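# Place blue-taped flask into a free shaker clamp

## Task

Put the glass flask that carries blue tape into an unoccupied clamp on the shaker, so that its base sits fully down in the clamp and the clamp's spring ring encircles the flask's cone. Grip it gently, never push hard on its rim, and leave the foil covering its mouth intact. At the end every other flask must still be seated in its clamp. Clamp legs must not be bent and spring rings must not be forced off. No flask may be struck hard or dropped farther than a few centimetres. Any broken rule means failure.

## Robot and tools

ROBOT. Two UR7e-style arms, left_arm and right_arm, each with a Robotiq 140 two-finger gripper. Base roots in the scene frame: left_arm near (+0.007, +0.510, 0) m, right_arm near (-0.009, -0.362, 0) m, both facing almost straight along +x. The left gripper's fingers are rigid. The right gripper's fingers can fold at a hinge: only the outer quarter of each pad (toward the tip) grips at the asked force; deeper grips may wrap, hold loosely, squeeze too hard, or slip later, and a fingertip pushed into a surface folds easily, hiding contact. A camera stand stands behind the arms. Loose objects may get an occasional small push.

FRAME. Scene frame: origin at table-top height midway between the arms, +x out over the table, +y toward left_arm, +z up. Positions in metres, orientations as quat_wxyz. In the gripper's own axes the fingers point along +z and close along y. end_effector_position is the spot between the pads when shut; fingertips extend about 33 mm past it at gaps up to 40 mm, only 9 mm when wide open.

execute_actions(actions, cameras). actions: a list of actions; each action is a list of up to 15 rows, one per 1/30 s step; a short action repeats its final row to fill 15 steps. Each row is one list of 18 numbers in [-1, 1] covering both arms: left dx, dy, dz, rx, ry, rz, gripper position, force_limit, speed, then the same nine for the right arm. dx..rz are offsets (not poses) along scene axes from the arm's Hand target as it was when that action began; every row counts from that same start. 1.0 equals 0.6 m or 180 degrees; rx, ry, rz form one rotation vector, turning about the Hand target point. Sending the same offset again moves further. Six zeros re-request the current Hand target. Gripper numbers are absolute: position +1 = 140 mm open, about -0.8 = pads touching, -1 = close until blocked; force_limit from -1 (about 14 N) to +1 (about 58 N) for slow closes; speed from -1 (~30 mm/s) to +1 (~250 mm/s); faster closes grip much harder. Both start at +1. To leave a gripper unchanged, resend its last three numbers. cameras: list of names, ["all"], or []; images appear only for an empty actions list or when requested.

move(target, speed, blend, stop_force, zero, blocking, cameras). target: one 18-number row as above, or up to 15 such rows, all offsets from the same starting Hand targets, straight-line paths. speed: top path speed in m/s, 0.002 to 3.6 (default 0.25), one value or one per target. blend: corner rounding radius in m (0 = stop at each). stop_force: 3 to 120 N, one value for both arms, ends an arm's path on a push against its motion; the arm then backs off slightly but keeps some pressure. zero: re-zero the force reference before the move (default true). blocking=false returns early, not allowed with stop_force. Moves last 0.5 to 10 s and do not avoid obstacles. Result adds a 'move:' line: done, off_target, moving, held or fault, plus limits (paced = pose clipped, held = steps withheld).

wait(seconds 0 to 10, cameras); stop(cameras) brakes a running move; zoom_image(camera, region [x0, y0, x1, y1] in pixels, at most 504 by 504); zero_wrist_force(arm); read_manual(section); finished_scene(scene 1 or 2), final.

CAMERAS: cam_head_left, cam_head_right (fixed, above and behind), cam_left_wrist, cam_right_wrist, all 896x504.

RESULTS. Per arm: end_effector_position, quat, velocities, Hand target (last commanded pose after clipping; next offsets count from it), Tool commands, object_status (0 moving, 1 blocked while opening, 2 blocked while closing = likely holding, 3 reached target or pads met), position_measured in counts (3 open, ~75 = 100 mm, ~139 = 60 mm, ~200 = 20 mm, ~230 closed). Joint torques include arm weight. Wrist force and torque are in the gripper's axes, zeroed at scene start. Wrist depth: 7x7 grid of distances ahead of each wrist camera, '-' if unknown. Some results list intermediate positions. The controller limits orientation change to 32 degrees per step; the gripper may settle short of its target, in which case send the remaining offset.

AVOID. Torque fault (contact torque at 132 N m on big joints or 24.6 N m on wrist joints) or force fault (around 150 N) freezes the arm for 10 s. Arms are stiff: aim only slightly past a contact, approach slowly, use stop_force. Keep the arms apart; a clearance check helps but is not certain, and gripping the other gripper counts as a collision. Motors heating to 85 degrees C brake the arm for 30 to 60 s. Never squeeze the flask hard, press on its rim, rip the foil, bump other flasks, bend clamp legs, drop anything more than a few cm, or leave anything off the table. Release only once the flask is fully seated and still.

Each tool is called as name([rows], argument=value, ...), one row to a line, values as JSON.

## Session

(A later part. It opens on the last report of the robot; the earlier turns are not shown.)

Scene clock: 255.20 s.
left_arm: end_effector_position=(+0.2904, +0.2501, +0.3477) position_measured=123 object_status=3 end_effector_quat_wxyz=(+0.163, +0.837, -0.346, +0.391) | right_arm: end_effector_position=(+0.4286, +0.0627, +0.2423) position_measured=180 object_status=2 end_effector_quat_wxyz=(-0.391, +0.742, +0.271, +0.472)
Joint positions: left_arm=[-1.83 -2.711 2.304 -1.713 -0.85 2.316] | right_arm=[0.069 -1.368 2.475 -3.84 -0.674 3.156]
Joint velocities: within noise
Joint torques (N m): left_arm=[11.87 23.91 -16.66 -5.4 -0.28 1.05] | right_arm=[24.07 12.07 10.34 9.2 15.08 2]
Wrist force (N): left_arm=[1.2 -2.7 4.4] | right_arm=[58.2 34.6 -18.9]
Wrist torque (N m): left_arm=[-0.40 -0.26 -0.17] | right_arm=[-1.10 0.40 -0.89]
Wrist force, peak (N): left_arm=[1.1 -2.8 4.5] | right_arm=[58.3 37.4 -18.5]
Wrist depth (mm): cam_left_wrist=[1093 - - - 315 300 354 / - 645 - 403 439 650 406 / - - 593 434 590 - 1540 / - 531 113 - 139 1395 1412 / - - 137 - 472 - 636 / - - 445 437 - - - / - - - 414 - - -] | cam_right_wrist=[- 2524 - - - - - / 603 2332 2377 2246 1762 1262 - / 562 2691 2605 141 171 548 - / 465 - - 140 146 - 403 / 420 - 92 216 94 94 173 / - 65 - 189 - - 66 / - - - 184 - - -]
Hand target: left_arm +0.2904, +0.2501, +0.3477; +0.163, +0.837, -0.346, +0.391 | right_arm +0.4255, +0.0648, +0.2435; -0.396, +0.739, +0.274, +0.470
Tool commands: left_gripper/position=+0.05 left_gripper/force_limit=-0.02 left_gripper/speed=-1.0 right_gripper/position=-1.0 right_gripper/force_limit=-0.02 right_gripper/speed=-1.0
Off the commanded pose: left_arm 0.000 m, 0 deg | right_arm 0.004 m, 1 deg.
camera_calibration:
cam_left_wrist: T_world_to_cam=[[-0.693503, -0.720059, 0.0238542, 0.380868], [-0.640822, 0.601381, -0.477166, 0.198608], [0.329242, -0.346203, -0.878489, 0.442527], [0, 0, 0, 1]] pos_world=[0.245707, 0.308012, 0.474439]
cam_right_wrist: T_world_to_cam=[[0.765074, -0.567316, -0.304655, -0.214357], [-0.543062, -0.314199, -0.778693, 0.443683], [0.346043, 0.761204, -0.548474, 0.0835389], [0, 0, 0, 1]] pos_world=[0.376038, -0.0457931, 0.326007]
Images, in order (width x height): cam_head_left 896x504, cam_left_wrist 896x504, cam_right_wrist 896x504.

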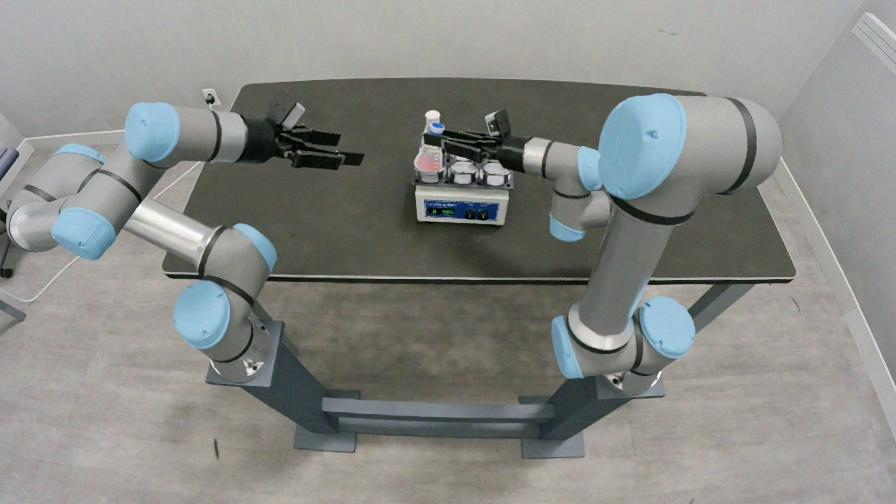

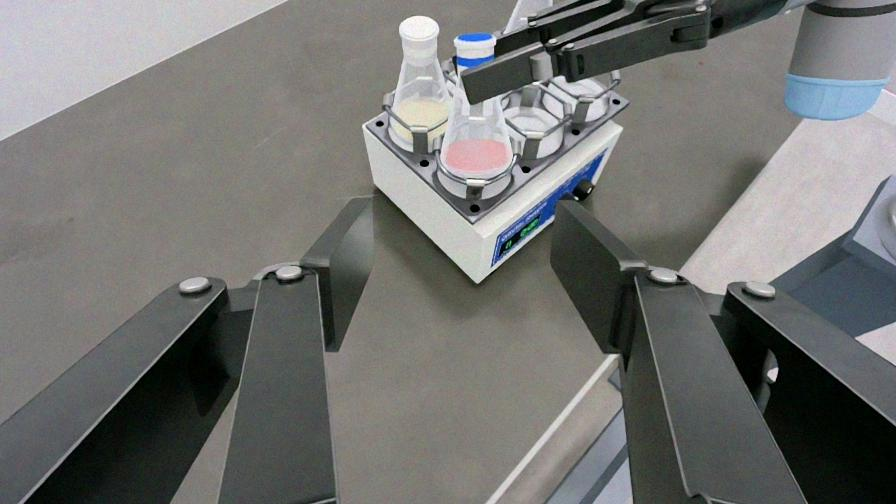

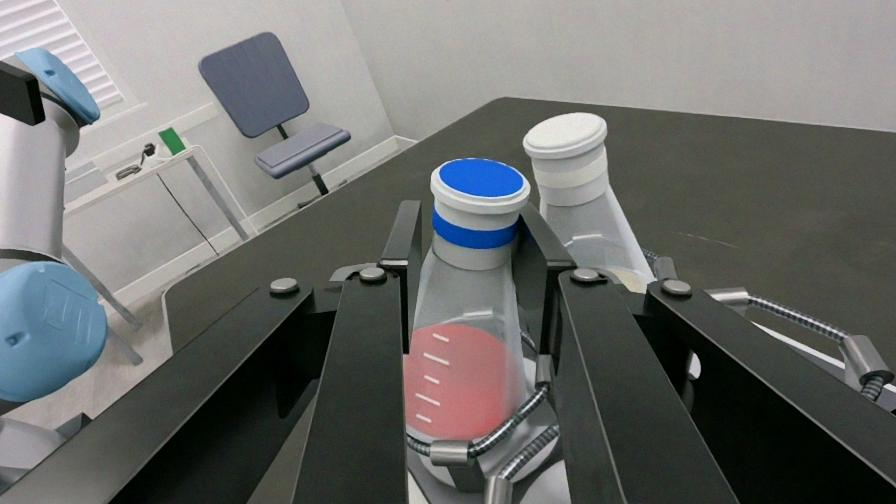

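move(target=[0,0,0,0,0,0,0.05,-0.02,-1,-0.004,-0.001,0.003,-0.0284,-0.0412,0,-1,-0.02,-1], speed=0.03, cameras=["cam_left_wrist","cam_right_wrist","cam_head_left"])

zoom_image(camera="cam_left_wrist", region=[420, 60, 540, 220])

zoom_image(camera="cam_head_left", region=[400, 100, 480, 200])

Scene clock: 260.47 s.
left_arm: end_effector_position=(+0.2904, +0.2501, +0.3477) position_measured=123 object_status=3 end_effector_quat_wxyz=(+0.163, +0.837, -0.346, +0.391) | right_arm: end_effector_position=(+0.4230, +0.0642, +0.2453) position_measured=180 object_status=2 end_effector_quat_wxyz=(-0.344, +0.724, +0.320, +0.504) end_effector_velocity=(+0.001, +0.000, +0.000) end_effector_angular_velocity=(+0.003, +0.004, -0.002)
Joint positions: left_arm=[-1.83 -2.711 2.304 -1.713 -0.85 2.316] | right_arm=[0.096 -1.395 2.489 -3.842 -0.726 3.023]
Joint velocities: left_arm=[within noise] | right_arm=[0 0.001 -0.002 0 0 0.006]
Joint torques (N m): left_arm=[12.84 22.97 -16.85 -5.22 -0.26 0.96] | right_arm=[20.8 -12.93 17.26 9.58 8.12 1.45]
Wrist force (N): left_arm=[1.0 -2.3 4.4] | right_arm=[50.6 21.9 -8.9]
Wrist torque (N m): left_arm=[-0.32 -0.22 -0.18] | right_arm=[-0.86 0.34 -0.31]
Wrist force, peak (N): left_arm=[1.2 -2.7 4.5] | right_arm=[67.2 38.5 -18.7]
Wrist depth (mm): cam_left_wrist=[1054 721 710 739 315 301 345 / 1180 619 668 410 329 - 386 / - - 563 467 453 619 1540 / 524 - 137 467 123 1363 1333 / - - 113 - - - 619 / - - - - - - - / - - - - - - -] | cam_right_wrist=[- 2633 2881 - - - 1038 / 1700 2206 2424 - - 1230 1128 / 2332 - - 140 177 - - / 2449 - - 140 148 501 - / 1928 - 92 211 94 77 - / - 65 - 189 - - 63 / - - - 184 - - -]
Hand target: left_arm +0.2904, +0.2501, +0.3477; +0.163, +0.837, -0.346, +0.391 | right_arm +0.4231, +0.0642, +0.2453; -0.344, +0.724, +0.320, +0.504
Off the commanded pose: left_arm 0.000 m, 0 deg | right_arm 0.000 m, 0 deg.
move: done
camera_calibration:
cam_left_wrist: T_world_to_cam=[[-0.693503, -0.720059, 0.0238542, 0.380868], [-0.640822, 0.601381, -0.477166, 0.198608], [0.329242, -0.346203, -0.878489, 0.442527], [0, 0, 0, 1]] pos_world=[0.245707, 0.308012, 0.474439]
cam_right_wrist: T_world_to_cam=[[0.801638, -0.577409, -0.154842, -0.25983], [-0.436247, -0.38793, -0.811911, 0.411194], [0.408737, 0.718408, -0.562872, 0.0656774], [0, 0, 0, 1]] pos_world=[0.360827, -0.037697, 0.330589]
Images, in order (width x height): cam_head_left 896x504, cam_left_wrist 896x504, cam_right_wrist 896x504.

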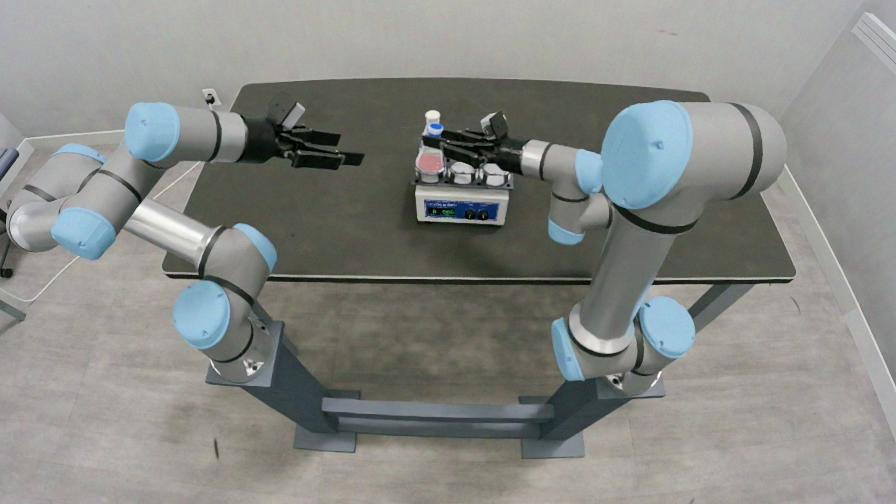

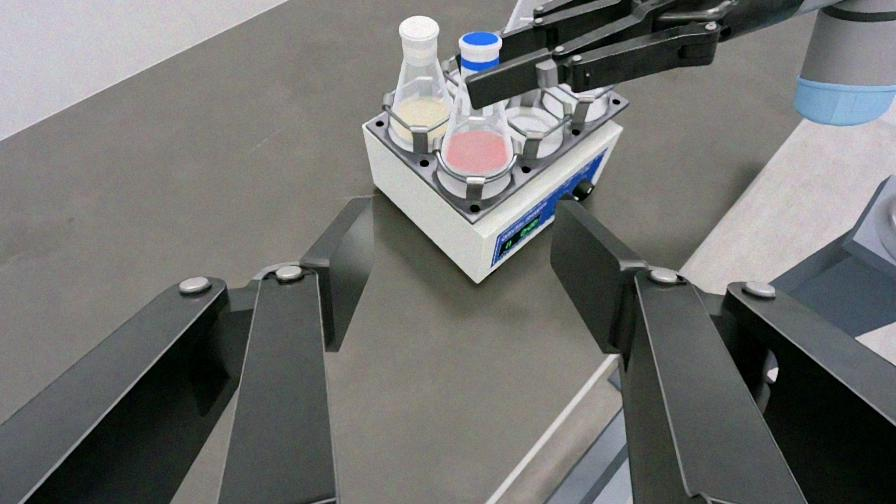

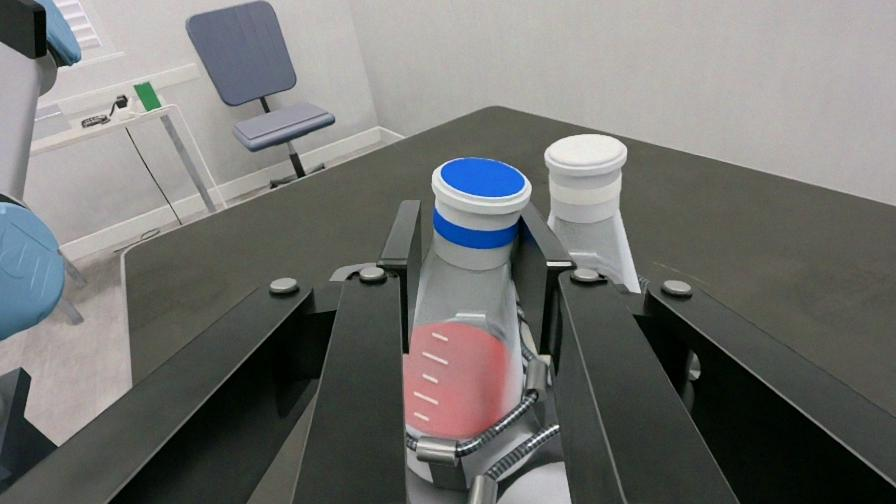

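Scaled by 3.150 from the camera's 896x504 image, which has a finer 1280x720 frame.

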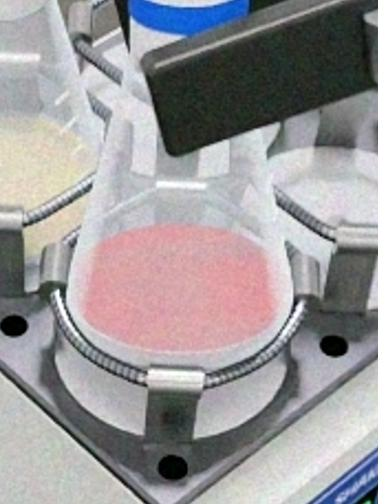

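Scaled by 5.040 from the camera's 896x504 image, which has a finer 1280x720 frame.

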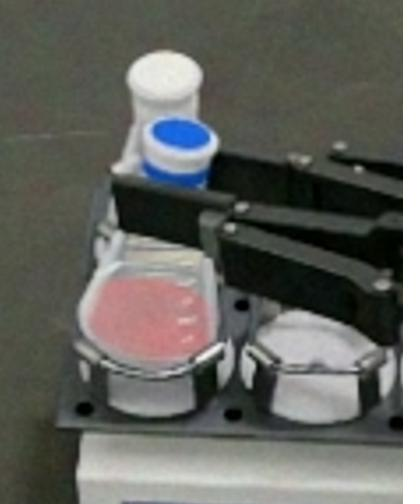

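move(target=[0,0,0,0,0,0,0.05,-0.02,-1,-0.0062,0.0043,0.0,-0.0126,-0.0183,0,-1,-0.02,-1], speed=0.03)

move(target=[0,0,0,0,0,0,0.05,-0.02,-1,0,0,-0.03,0,0,0,-1,-0.02,-1], speed=0.01, stop_force=65, zero=false, cameras=["cam_left_wrist","cam_right_wrist"])

zoom_image(camera="cam_left_wrist", region=[420, 60, 540, 220])

Scene clock: 263.83 s.
left_arm: end_effector_position=(+0.2904, +0.2501, +0.3477) position_measured=123 object_status=3 end_effector_quat_wxyz=(+0.163, +0.837, -0.346, +0.391) | right_arm: end_effector_position=(+0.4192, +0.0668, +0.2470) position_measured=180 object_status=2 end_effector_quat_wxyz=(-0.319, +0.714, +0.341, +0.521) end_effector_velocity=(+0.000, +0.000, +0.000) end_effector_angular_velocity=(+0.003, +0.005, -0.002)
Joint positions: left_arm=[-1.83 -2.711 2.304 -1.713 -0.85 2.316] | right_arm=[0.119 -1.401 2.496 -3.864 -0.766 2.971]
Joint velocities: left_arm=[within noise] | right_arm=[0 0 0.001 0 -0.001 0.005]
Joint torques (N m): left_arm=[11.72 23.69 -16.8 -5.36 -0.14 1] | right_arm=[14.49 -3.99 22.22 10.65 8.18 1.13]
Wrist force (N): left_arm=[0.9 -2.5 4.5] | right_arm=[57.6 25.1 -20.8]
Wrist torque (N m): left_arm=[-0.36 -0.21 -0.18] | right_arm=[-0.47 0.27 0.42]
Wrist force, peak (N): left_arm=[1.2 -2.6 4.6] | right_arm=[59.9 26.8 -18.5]
Wrist depth (mm): cam_left_wrist=[- 1262 - 331 327 296 334 / - - 684 398 439 650 388 / - - 563 - 474 619 1540 / - - 113 450 123 1446 1446 / - - 113 - 478 - - / - - - - - - - / - - - - - - -] | cam_right_wrist=[617 2226 2721 - 1560 1194 1083 / 1749 1991 3449 - 1540 1289 - / - 2040 - 140 179 - - / 2226 - - 140 127 - - / 1827 - 92 214 94 77 - / - 65 - 190 - - - / - - - 183 - - -]
Hand target: left_arm +0.2904, +0.2501, +0.3477; +0.163, +0.837, -0.346, +0.391 | right_arm +0.4193, +0.0668, +0.2453; -0.320, +0.716, +0.340, +0.518
Off the commanded pose: left_arm 0.000 m, 0 deg | right_arm 0.002 m, 0 deg.
move: done

Scene clock: 266.77 s.
left_arm: end_effector_position=(+0.2904, +0.2501, +0.3477) position_measured=123 object_status=3 end_effector_quat_wxyz=(+0.163, +0.837, -0.346, +0.391) | right_arm: end_effector_position=(+0.4190, +0.0667, +0.2319) position_measured=180 object_status=2 end_effector_quat_wxyz=(-0.318, +0.711, +0.342, +0.526)
Joint positions: left_arm=[-1.83 -2.711 2.304 -1.713 -0.85 2.316] | right_arm=[0.119 -1.336 2.507 -3.952 -0.765 2.972]
Joint torques (N m): left_arm=[11.76 23.59 -17.49 -5.13 -0.25 0.97] | right_arm=[-21.93 -13.43 1.02 10.56 -8.23 0.49]
Wrist force (N): left_arm=[1.3 -2.3 4.4] | right_arm=[47.4 -20.0 -9.1]
Wrist torque (N m): left_arm=[-0.32 -0.29 -0.18] | right_arm=[0.44 0.21 0.62]
Wrist force, peak (N): left_arm=[1.2 -2.6 4.6] | right_arm=[58.4 25.2 -20.9]
Wrist depth (mm): cam_left_wrist=[1054 1229 723 349 348 310 327 / - - 666 342 320 310 378 / 576 - - 406 566 - 1560 / 525 - 118 - 139 1363 1482 / - - 113 - - - - / - - - 450 - - - / - - - 420 - - -] | cam_right_wrist=[2129 2332 2950 - - 1134 900 / 1632 1749 2226 - 1466 - - / 2499 2814 - 143 176 - 1160 / 2093 618 - 140 145 - - / 1749 - 92 213 94 94 - / - 65 - 190 - - 66 / - - - 173 - - -]
Hand target: left_arm +0.2904, +0.2501, +0.3477; +0.163, +0.837, -0.346, +0.391 | right_arm +0.4193, +0.0668, +0.2273; -0.320, +0.716, +0.340, +0.518
Off the commanded pose: left_arm 0.000 m, 0 deg | right_arm 0.005 m, 1 deg.
move: off_target (right_arm)
camera_calibration:
cam_left_wrist: T_world_to_cam=[[-0.693503, -0.720059, 0.0238542, 0.380868], [-0.640822, 0.601381, -0.477166, 0.198608], [0.329242, -0.346203, -0.878489, 0.442527], [0, 0, 0, 1]] pos_world=[0.245707, 0.308012, 0.474439]
cam_right_wrist: T_world_to_cam=[[0.809961, -0.58202, -0.0722147, -0.2796], [-0.373749, -0.417347, -0.828332, 0.379187], [0.451968, 0.697907, -0.555564, 0.0395555], [0, 0, 0, 1]] pos_world=[0.350308, -0.0320869, 0.315877]
Images, in order (width x height): cam_left_wrist 896x504, cam_right_wrist 896x504.

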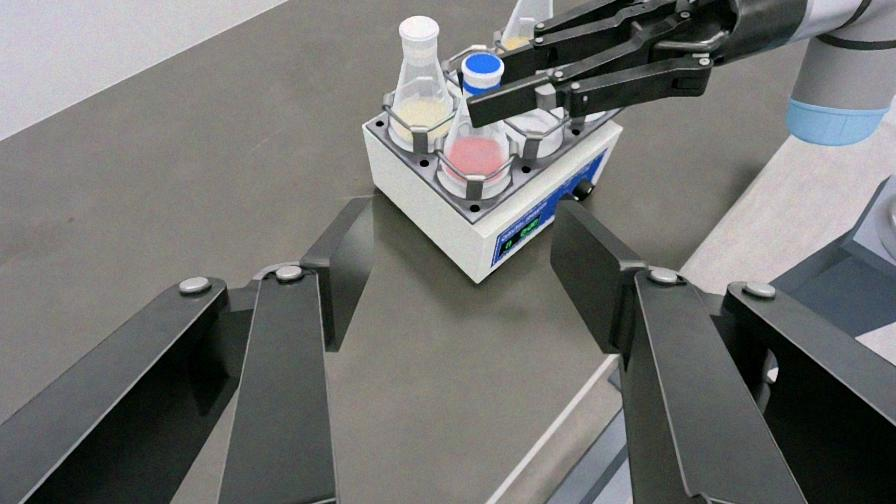

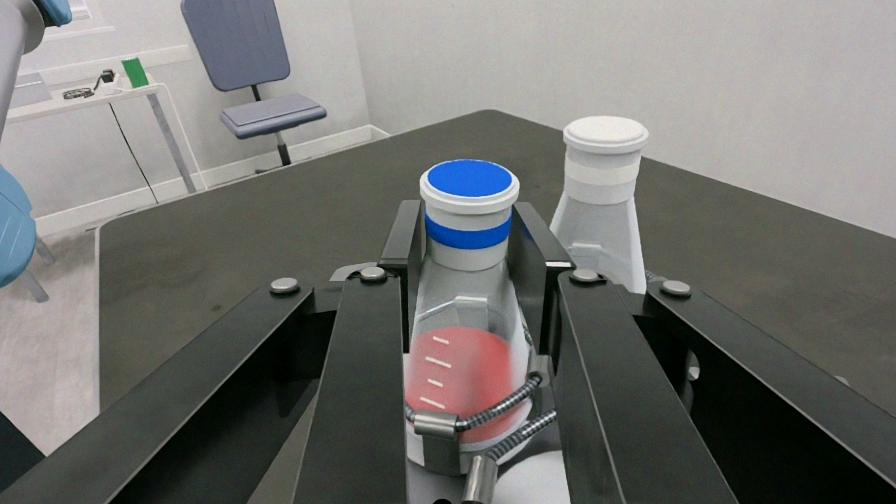

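Scaled by 3.150 from the camera's 896x504 image, which has a finer 1280x720 frame.

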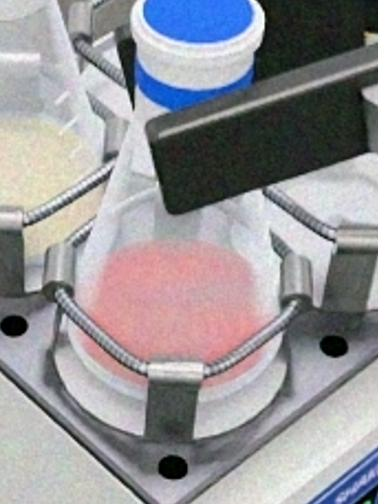

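move(target=[0,0,0,0,0,0,0.05,-0.02,-1,-0.003,0.002,0.0085,-0.012,-0.017,0,-1,-0.02,-1], speed=0.03, cameras=["cam_left_wrist","cam_head_left"])

zoom_image(camera="cam_left_wrist", region=[420, 60, 540, 220])

zoom_image(camera="cam_head_left", region=[400, 100, 480, 200])

Scene clock: 269.30 s.
left_arm: end_effector_position=(+0.2904, +0.2501, +0.3477) position_measured=123 object_status=3 end_effector_quat_wxyz=(+0.163, +0.837, -0.346, +0.391) | right_arm: end_effector_position=(+0.4175, +0.0680, +0.2323) position_measured=180 object_status=2 end_effector_quat_wxyz=(-0.297, +0.708, +0.358, +0.531) end_effector_velocity=(+0.000, +0.000, +0.001) end_effector_angular_velocity=(+0.003, +0.003, +0.000)
Joint positions: left_arm=[-1.83 -2.711 2.304 -1.713 -0.85 2.316] | right_arm=[0.137 -1.359 2.509 -3.921 -0.799 2.92]
Joint velocities: left_arm=[within noise] | right_arm=[0 0 -0.001 0 0.002 0.005]
Joint torques (N m): left_arm=[11.72 23.35 -17.13 -5.24 -0.17 0.9] | right_arm=[-16.03 -5.51 2.25 4.17 -7.22 0.63]
Wrist force (N): left_arm=[1.2 -2.5 4.3] | right_arm=[35.6 -21.2 -5.8]
Wrist torque (N m): left_arm=[-0.34 -0.25 -0.18] | right_arm=[0.55 0.01 0.98]
Wrist force, peak (N): left_arm=[1.2 -2.6 4.6] | right_arm=[54.3 -24.7 -10.8]
Wrist depth (mm): cam_left_wrist=[- 1119 - - 347 308 327 / - - 646 427 325 - 374 / - - 599 425 542 549 1540 / - 543 118 434 139 1348 1560 / - - 114 489 - - - / - - - - - - - / - - 410 410 - - -] | cam_right_wrist=[1749 2310 2310 - 1511 1275 953 / - 2577 2148 - 1530 1249 - / 2354 - - 143 179 1189 1008 / 2058 - - 140 140 - - / 1643 - 92 214 94 78 429 / - 65 - 190 - - 66 / - - - 173 - - -]
Hand target: left_arm +0.2904, +0.2501, +0.3477; +0.163, +0.837, -0.346, +0.391 | right_arm +0.4175, +0.0680, +0.2324; -0.298, +0.708, +0.358, +0.531
Off the commanded pose: left_arm 0.000 m, 0 deg | right_arm 0.000 m, 0 deg.
move: done
camera_calibration:
cam_left_wrist: T_world_to_cam=[[-0.693503, -0.720059, 0.0238542, 0.380868], [-0.640822, 0.601381, -0.477166, 0.198608], [0.329242, -0.346203, -0.878489, 0.442527], [0, 0, 0, 1]] pos_world=[0.245707, 0.308012, 0.474439]
Images, in order (width x height): cam_head_left 896x504, cam_left_wrist 896x504.

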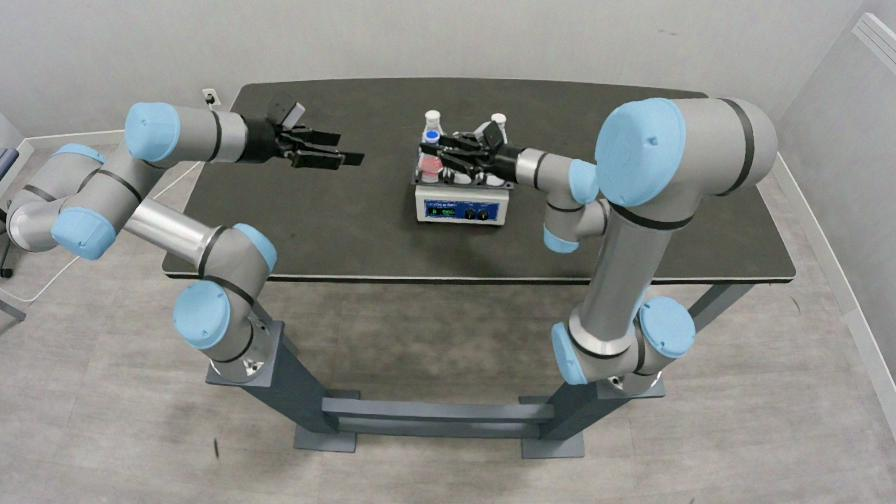

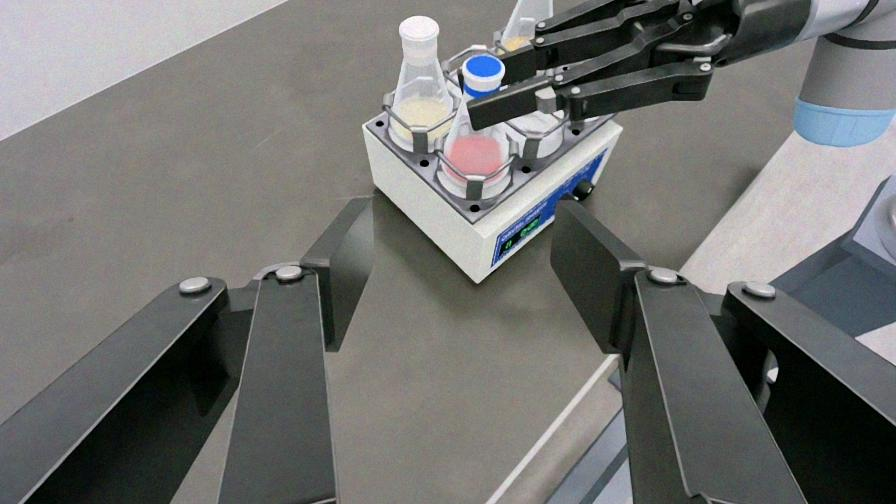

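Scaled by 3.150 from the camera's 896x504 image, which has a finer 1280x720 frame.

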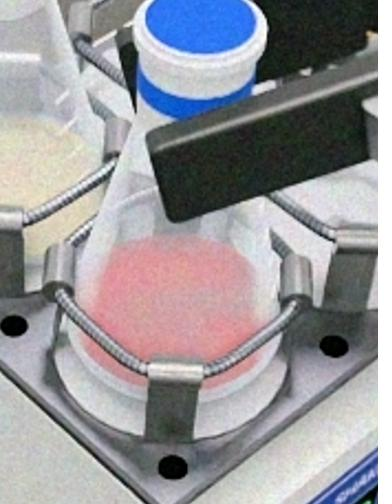

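Scaled by 5.040 from the camera's 896x504 image, which has a finer 1280x720 frame.

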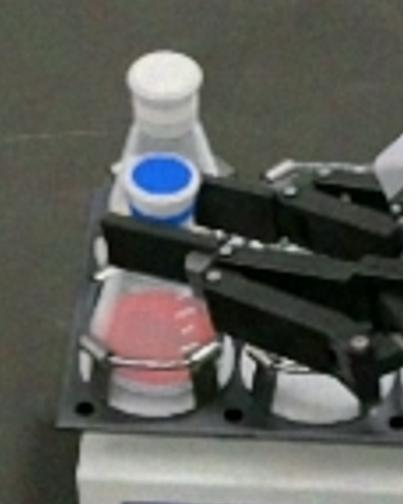

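move(target=[0,0,0,0,0,0,0.05,-0.02,-1,-0.0025,0.0017,0.0035,0,0,0,-1,-0.02,-1], speed=0.03)

Scene clock: 270.80 s.
left_arm: end_effector_position=(+0.2904, +0.2501, +0.3477) position_measured=123 object_status=3 end_effector_quat_wxyz=(+0.163, +0.837, -0.346, +0.391) | right_arm: end_effector_position=(+0.4161, +0.0690, +0.2344) position_measured=180 object_status=2 end_effector_quat_wxyz=(-0.298, +0.708, +0.358, +0.531)
Joint positions: left_arm=[-1.83 -2.711 2.304 -1.713 -0.85 2.316] | right_arm=[0.141 -1.368 2.509 -3.915 -0.803 2.923]
Joint torques (N m): left_arm=[9.98 23.45 -16.63 -5.22 -0.26 0.93] | right_arm=[5.81 -28.49 -3.89 -4.23 0.12 0.73]
Wrist force (N): left_arm=[1.0 -2.4 4.4] | right_arm=[-0.9 1.1 -2.3]
Wrist torque (N m): left_arm=[-0.34 -0.23 -0.18] | right_arm=[0.63 -0.52 0.08]
Wrist force, peak (N): left_arm=[1.2 -2.6 4.5] | right_arm=[36.1 -21.0 -5.5]
Wrist depth (mm): cam_left_wrist=[1157 - - 763 348 306 327 / - - - 343 319 303 382 / - - - 411 - - 1550 / 520 533 118 483 139 1403 1520 / - - 112 501 472 - - / - - - - - - - / - - - 430 - - -] | cam_right_wrist=[1855 2093 2661 - - - - / - 1827 2986 - - - - / 3023 2691 - 139 177 - 1033 / 1883 - - 141 145 - 487 / 1580 - 93 215 94 78 - / - 65 - 191 - - - / - - - 175 - - -]
Hand target: left_arm +0.2904, +0.2501, +0.3477; +0.163, +0.837, -0.346, +0.391 | right_arm +0.4160, +0.0690, +0.2345; -0.298, +0.708, +0.358, +0.531
Off the commanded pose: left_arm 0.000 m, 0 deg | right_arm 0.000 m, 0 deg.
move: done

Perfectly balanced. Open slowly.

move(target=[0,0,0,0,0,0,0.05,-0.02,-1,0,0,0,0,0,0,-0.24,-0.02,-1], cameras=["cam_left_wrist","cam_right_wrist"])

zoom_image(camera="cam_left_wrist", region=[400, 40, 560, 220])

Scene clock: 272.20 s.
left_arm: end_effector_position=(+0.2904, +0.2501, +0.3477) position_measured=123 object_status=3 end_effector_quat_wxyz=(+0.163, +0.837, -0.346, +0.391) | right_arm: end_effector_position=(+0.4160, +0.0690, +0.2345) position_measured=159 object_status=0 end_effector_quat_wxyz=(-0.298, +0.708, +0.358, +0.531)
Joint positions: left_arm=[-1.83 -2.711 2.304 -1.713 -0.85 2.316] | right_arm=[0.141 -1.368 2.509 -3.915 -0.803 2.922]
Joint torques (N m): left_arm=[11.53 22.74 -17.11 -5.42 -0.25 0.85] | right_arm=[-4.48 -9.39 -10.04 -1.46 2.91 -1.79]
Wrist force (N): left_arm=[1.1 -2.5 4.4] | right_arm=[2.1 3.0 -2.9]
Wrist torque (N m): left_arm=[-0.36 -0.23 -0.18] | right_arm=[0.63 -0.53 -0.04]
Wrist force, peak (N): left_arm=[1.2 -2.6 4.5] | right_arm=[1.9 3.1 -3.0]
Wrist depth (mm): cam_left_wrist=[- 1174 - 696 350 309 327 / - 602 634 338 320 303 372 / 621 552 587 - 486 639 1530 / - 535 113 - 122 1403 1550 / - - 113 462 471 - - / - - - - - - - / - - - - - - -] | cam_right_wrist=[1787 2167 2751 - - 1139 - / 2206 2267 2401 - - - - / 2310 2058 - 141 179 708 - / 2186 - 108 142 126 - - / 1622 - 92 215 110 88 83 / - 69 - 193 - - - / - - - 176 - - -]
Hand target: left_arm +0.2904, +0.2501, +0.3477; +0.163, +0.837, -0.346, +0.391 | right_arm +0.4160, +0.0690, +0.2345; -0.298, +0.708, +0.358, +0.531
Off the commanded pose: left_arm 0.000 m, 0 deg | right_arm 0.000 m, 0 deg.
move: done
camera_calibration:
cam_left_wrist: T_world_to_cam=[[-0.693503, -0.720059, 0.0238542, 0.380868], [-0.640822, 0.601381, -0.477166, 0.198608], [0.329242, -0.346203, -0.878489, 0.442527], [0, 0, 0, 1]] pos_world=[0.245707, 0.308012, 0.474439]
cam_right_wrist: T_world_to_cam=[[0.811416, -0.584093, -0.0209396, -0.288101], [-0.345933, -0.451073, -0.822717, 0.370553], [0.471098, 0.67481, -0.568065, 0.0372649], [0, 0, 0, 1]] pos_world=[0.344401, -0.0262787, 0.319996]
Images, in order (width x height): cam_left_wrist 896x504, cam_right_wrist 896x504.

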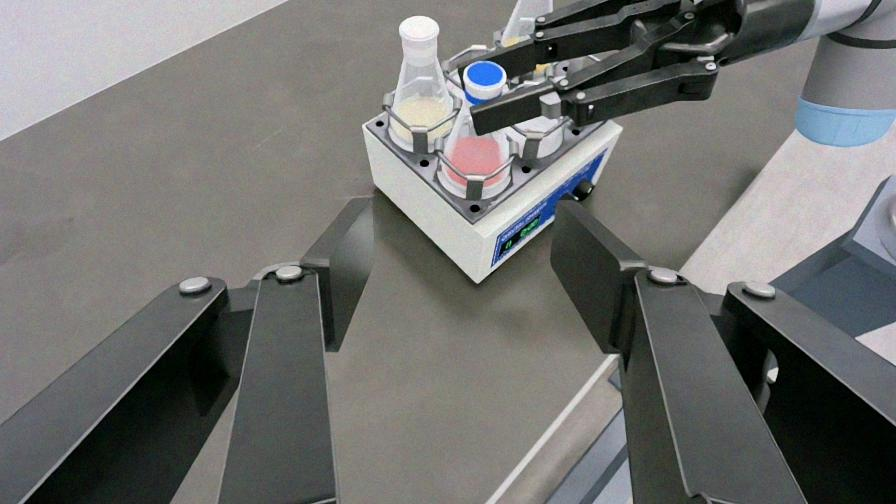

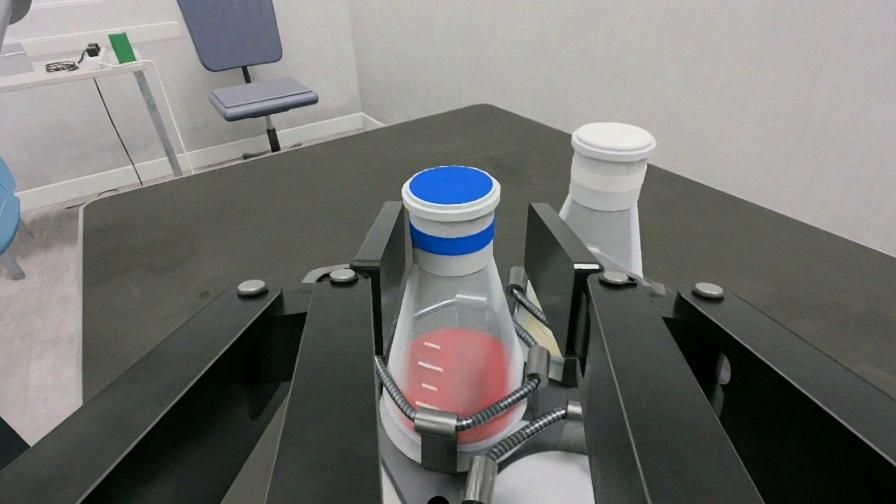

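Scaled by 2.800 from the camera's 896x504 image, which has a finer 1280x720 frame.

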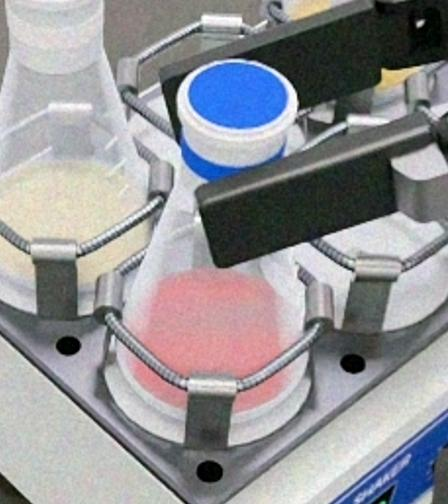

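move([
  [0,0,0,0,0,0,0.05,-0.02,-1,-0.026,-0.041,0.0123,0,0,0,-0.24,-0.02,-1],
  [0,0,0,0,0,0,0.05,-0.02,-1,-0.078,-0.122,0.05,0,0,0,-0.24,-0.02,-1],
], speed=[0.03,0.1], blend=0.005, cameras=["all"])

zoom_image(camera="cam_left_wrist", region=[400, 40, 560, 220])

zoom_image(camera="cam_right_wrist", region=[320, 140, 600, 460])

zoom_image(camera="cam_head_left", region=[390, 90, 530, 230])

Scene clock: 276.20 s.
left_arm: end_effector_position=(+0.2904, +0.2501, +0.3477) position_measured=123 object_status=3 end_effector_quat_wxyz=(+0.163, +0.837, -0.346, +0.391) | right_arm: end_effector_position=(+0.3693, -0.0042, +0.2645) position_measured=159 object_status=3 end_effector_quat_wxyz=(-0.298, +0.708, +0.358, +0.531)
Joint positions: left_arm=[-1.83 -2.711 2.304 -1.713 -0.85 2.316] | right_arm=[-0.159 -1.767 2.721 -3.558 -0.531 2.71]
Joint torques (N m): left_arm=[12.29 22.9 -16.92 -5.25 -0.19 0.86] | right_arm=[-6.9 -8.74 -6.23 -1.36 2.22 0.04]
Wrist force (N): left_arm=[1.1 -2.5 4.3] | right_arm=[2.1 3.0 -2.9]
Wrist torque (N m): left_arm=[-0.35 -0.25 -0.18] | right_arm=[0.63 -0.55 -0.06]
Wrist force, peak (N): left_arm=[1.2 -2.6 4.5] | right_arm=[2.4 2.7 -3.8]
Wrist depth (mm): cam_left_wrist=[- 737 730 - 346 298 285 / - 639 666 403 458 - - / 577 563 - - 472 600 1540 / 513 533 113 - 123 1348 1275 / - - 113 - 138 - - / - - - 443 458 - - / - - - 421 - - -] | cam_right_wrist=[644 2288 2577 2111 - 1177 - / 499 2449 2950 - 2167 - 1051 / 445 2424 - 233 277 - - / 1991 - 107 303 126 - 159 / 1622 - 93 272 110 88 155 / - 69 - 256 - - - / - - - 245 - - -]
Hand target: left_arm +0.2904, +0.2501, +0.3477; +0.163, +0.837, -0.346, +0.391 | right_arm +0.3692, -0.0042, +0.2645; -0.298, +0.708, +0.358, +0.531
Off the commanded pose: left_arm 0.000 m, 0 deg | right_arm 0.000 m, 0 deg.
move: done
camera_calibration:
cam_left_wrist: T_world_to_cam=[[-0.693503, -0.720059, 0.0238542, 0.380868], [-0.640822, 0.601381, -0.477166, 0.198608], [0.329242, -0.346203, -0.878489, 0.442527], [0, 0, 0, 1]] pos_world=[0.245707, 0.308012, 0.474439]
cam_right_wrist: T_world_to_cam=[[0.811391, -0.58414, -0.0206296, -0.292439], [-0.345737, -0.451184, -0.822739, 0.34608], [0.471287, 0.674695, -0.568045, 0.125685], [0, 0, 0, 1]] pos_world=[0.297701, -0.0994785, 0.350096]

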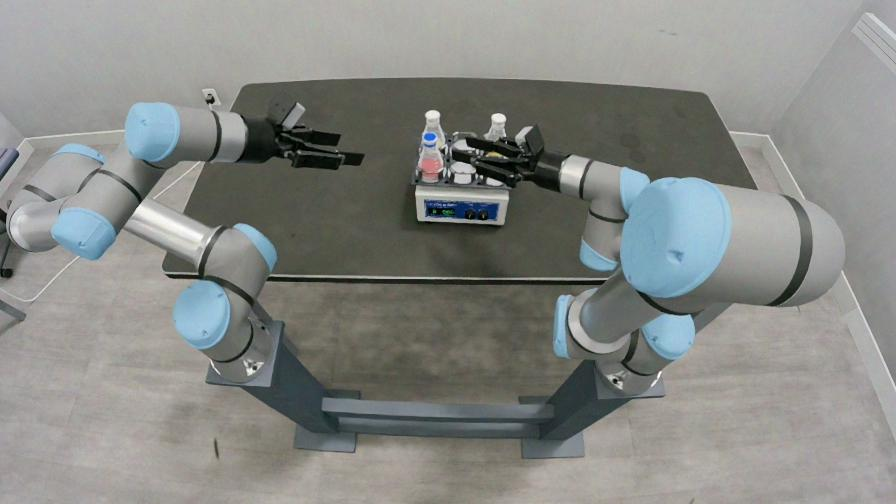

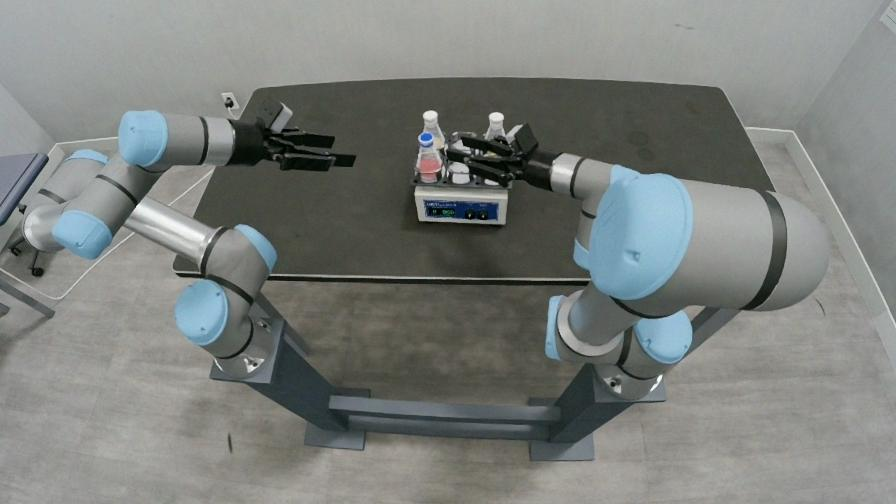

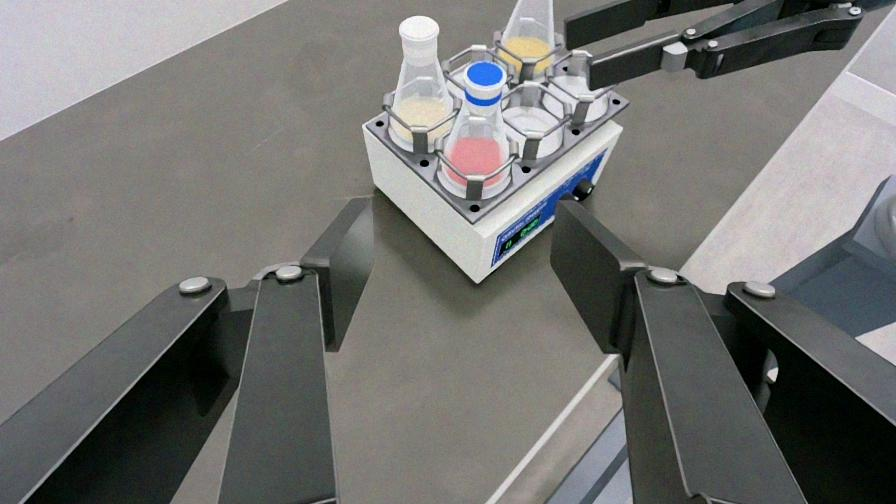

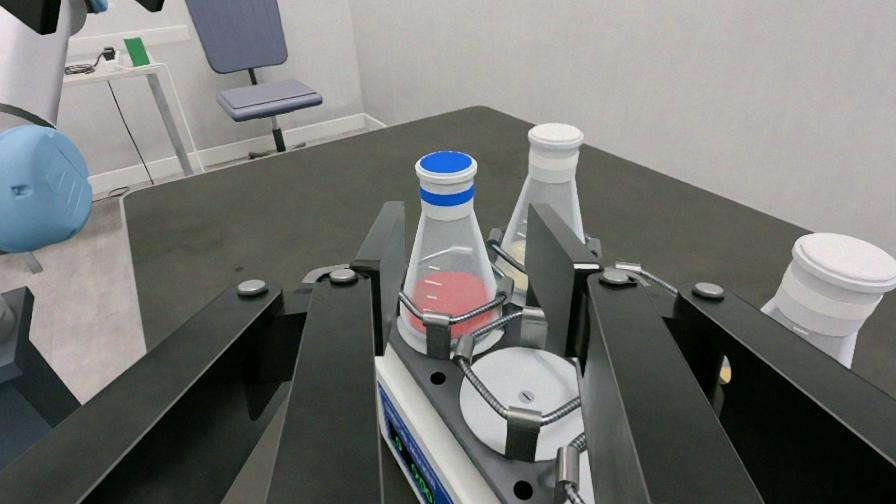

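Scaled by 2.800 from the camera's 896x504 image, which has a finer 1280x720 frame.

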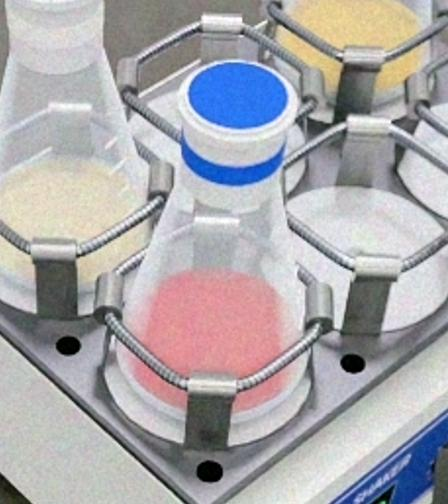

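Scaled by 1.575 from the camera's 896x504 image, which has a finer 1280x720 frame.

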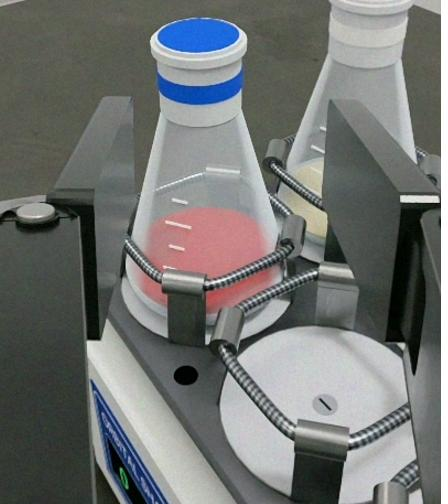

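Scaled by 3.600 from the camera's 896x504 image, which has a finer 1280x720 frame.

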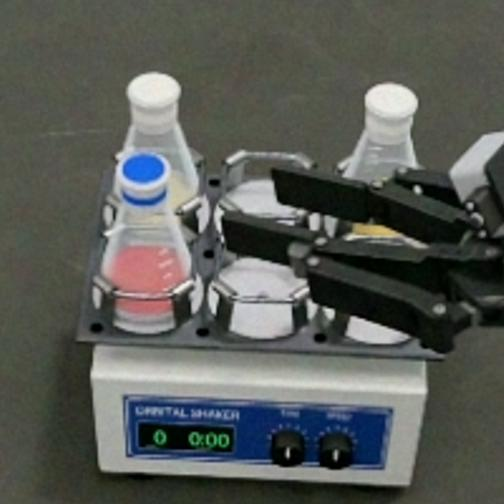

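finished_scene(scene=1)

The scene is finished: the task was done.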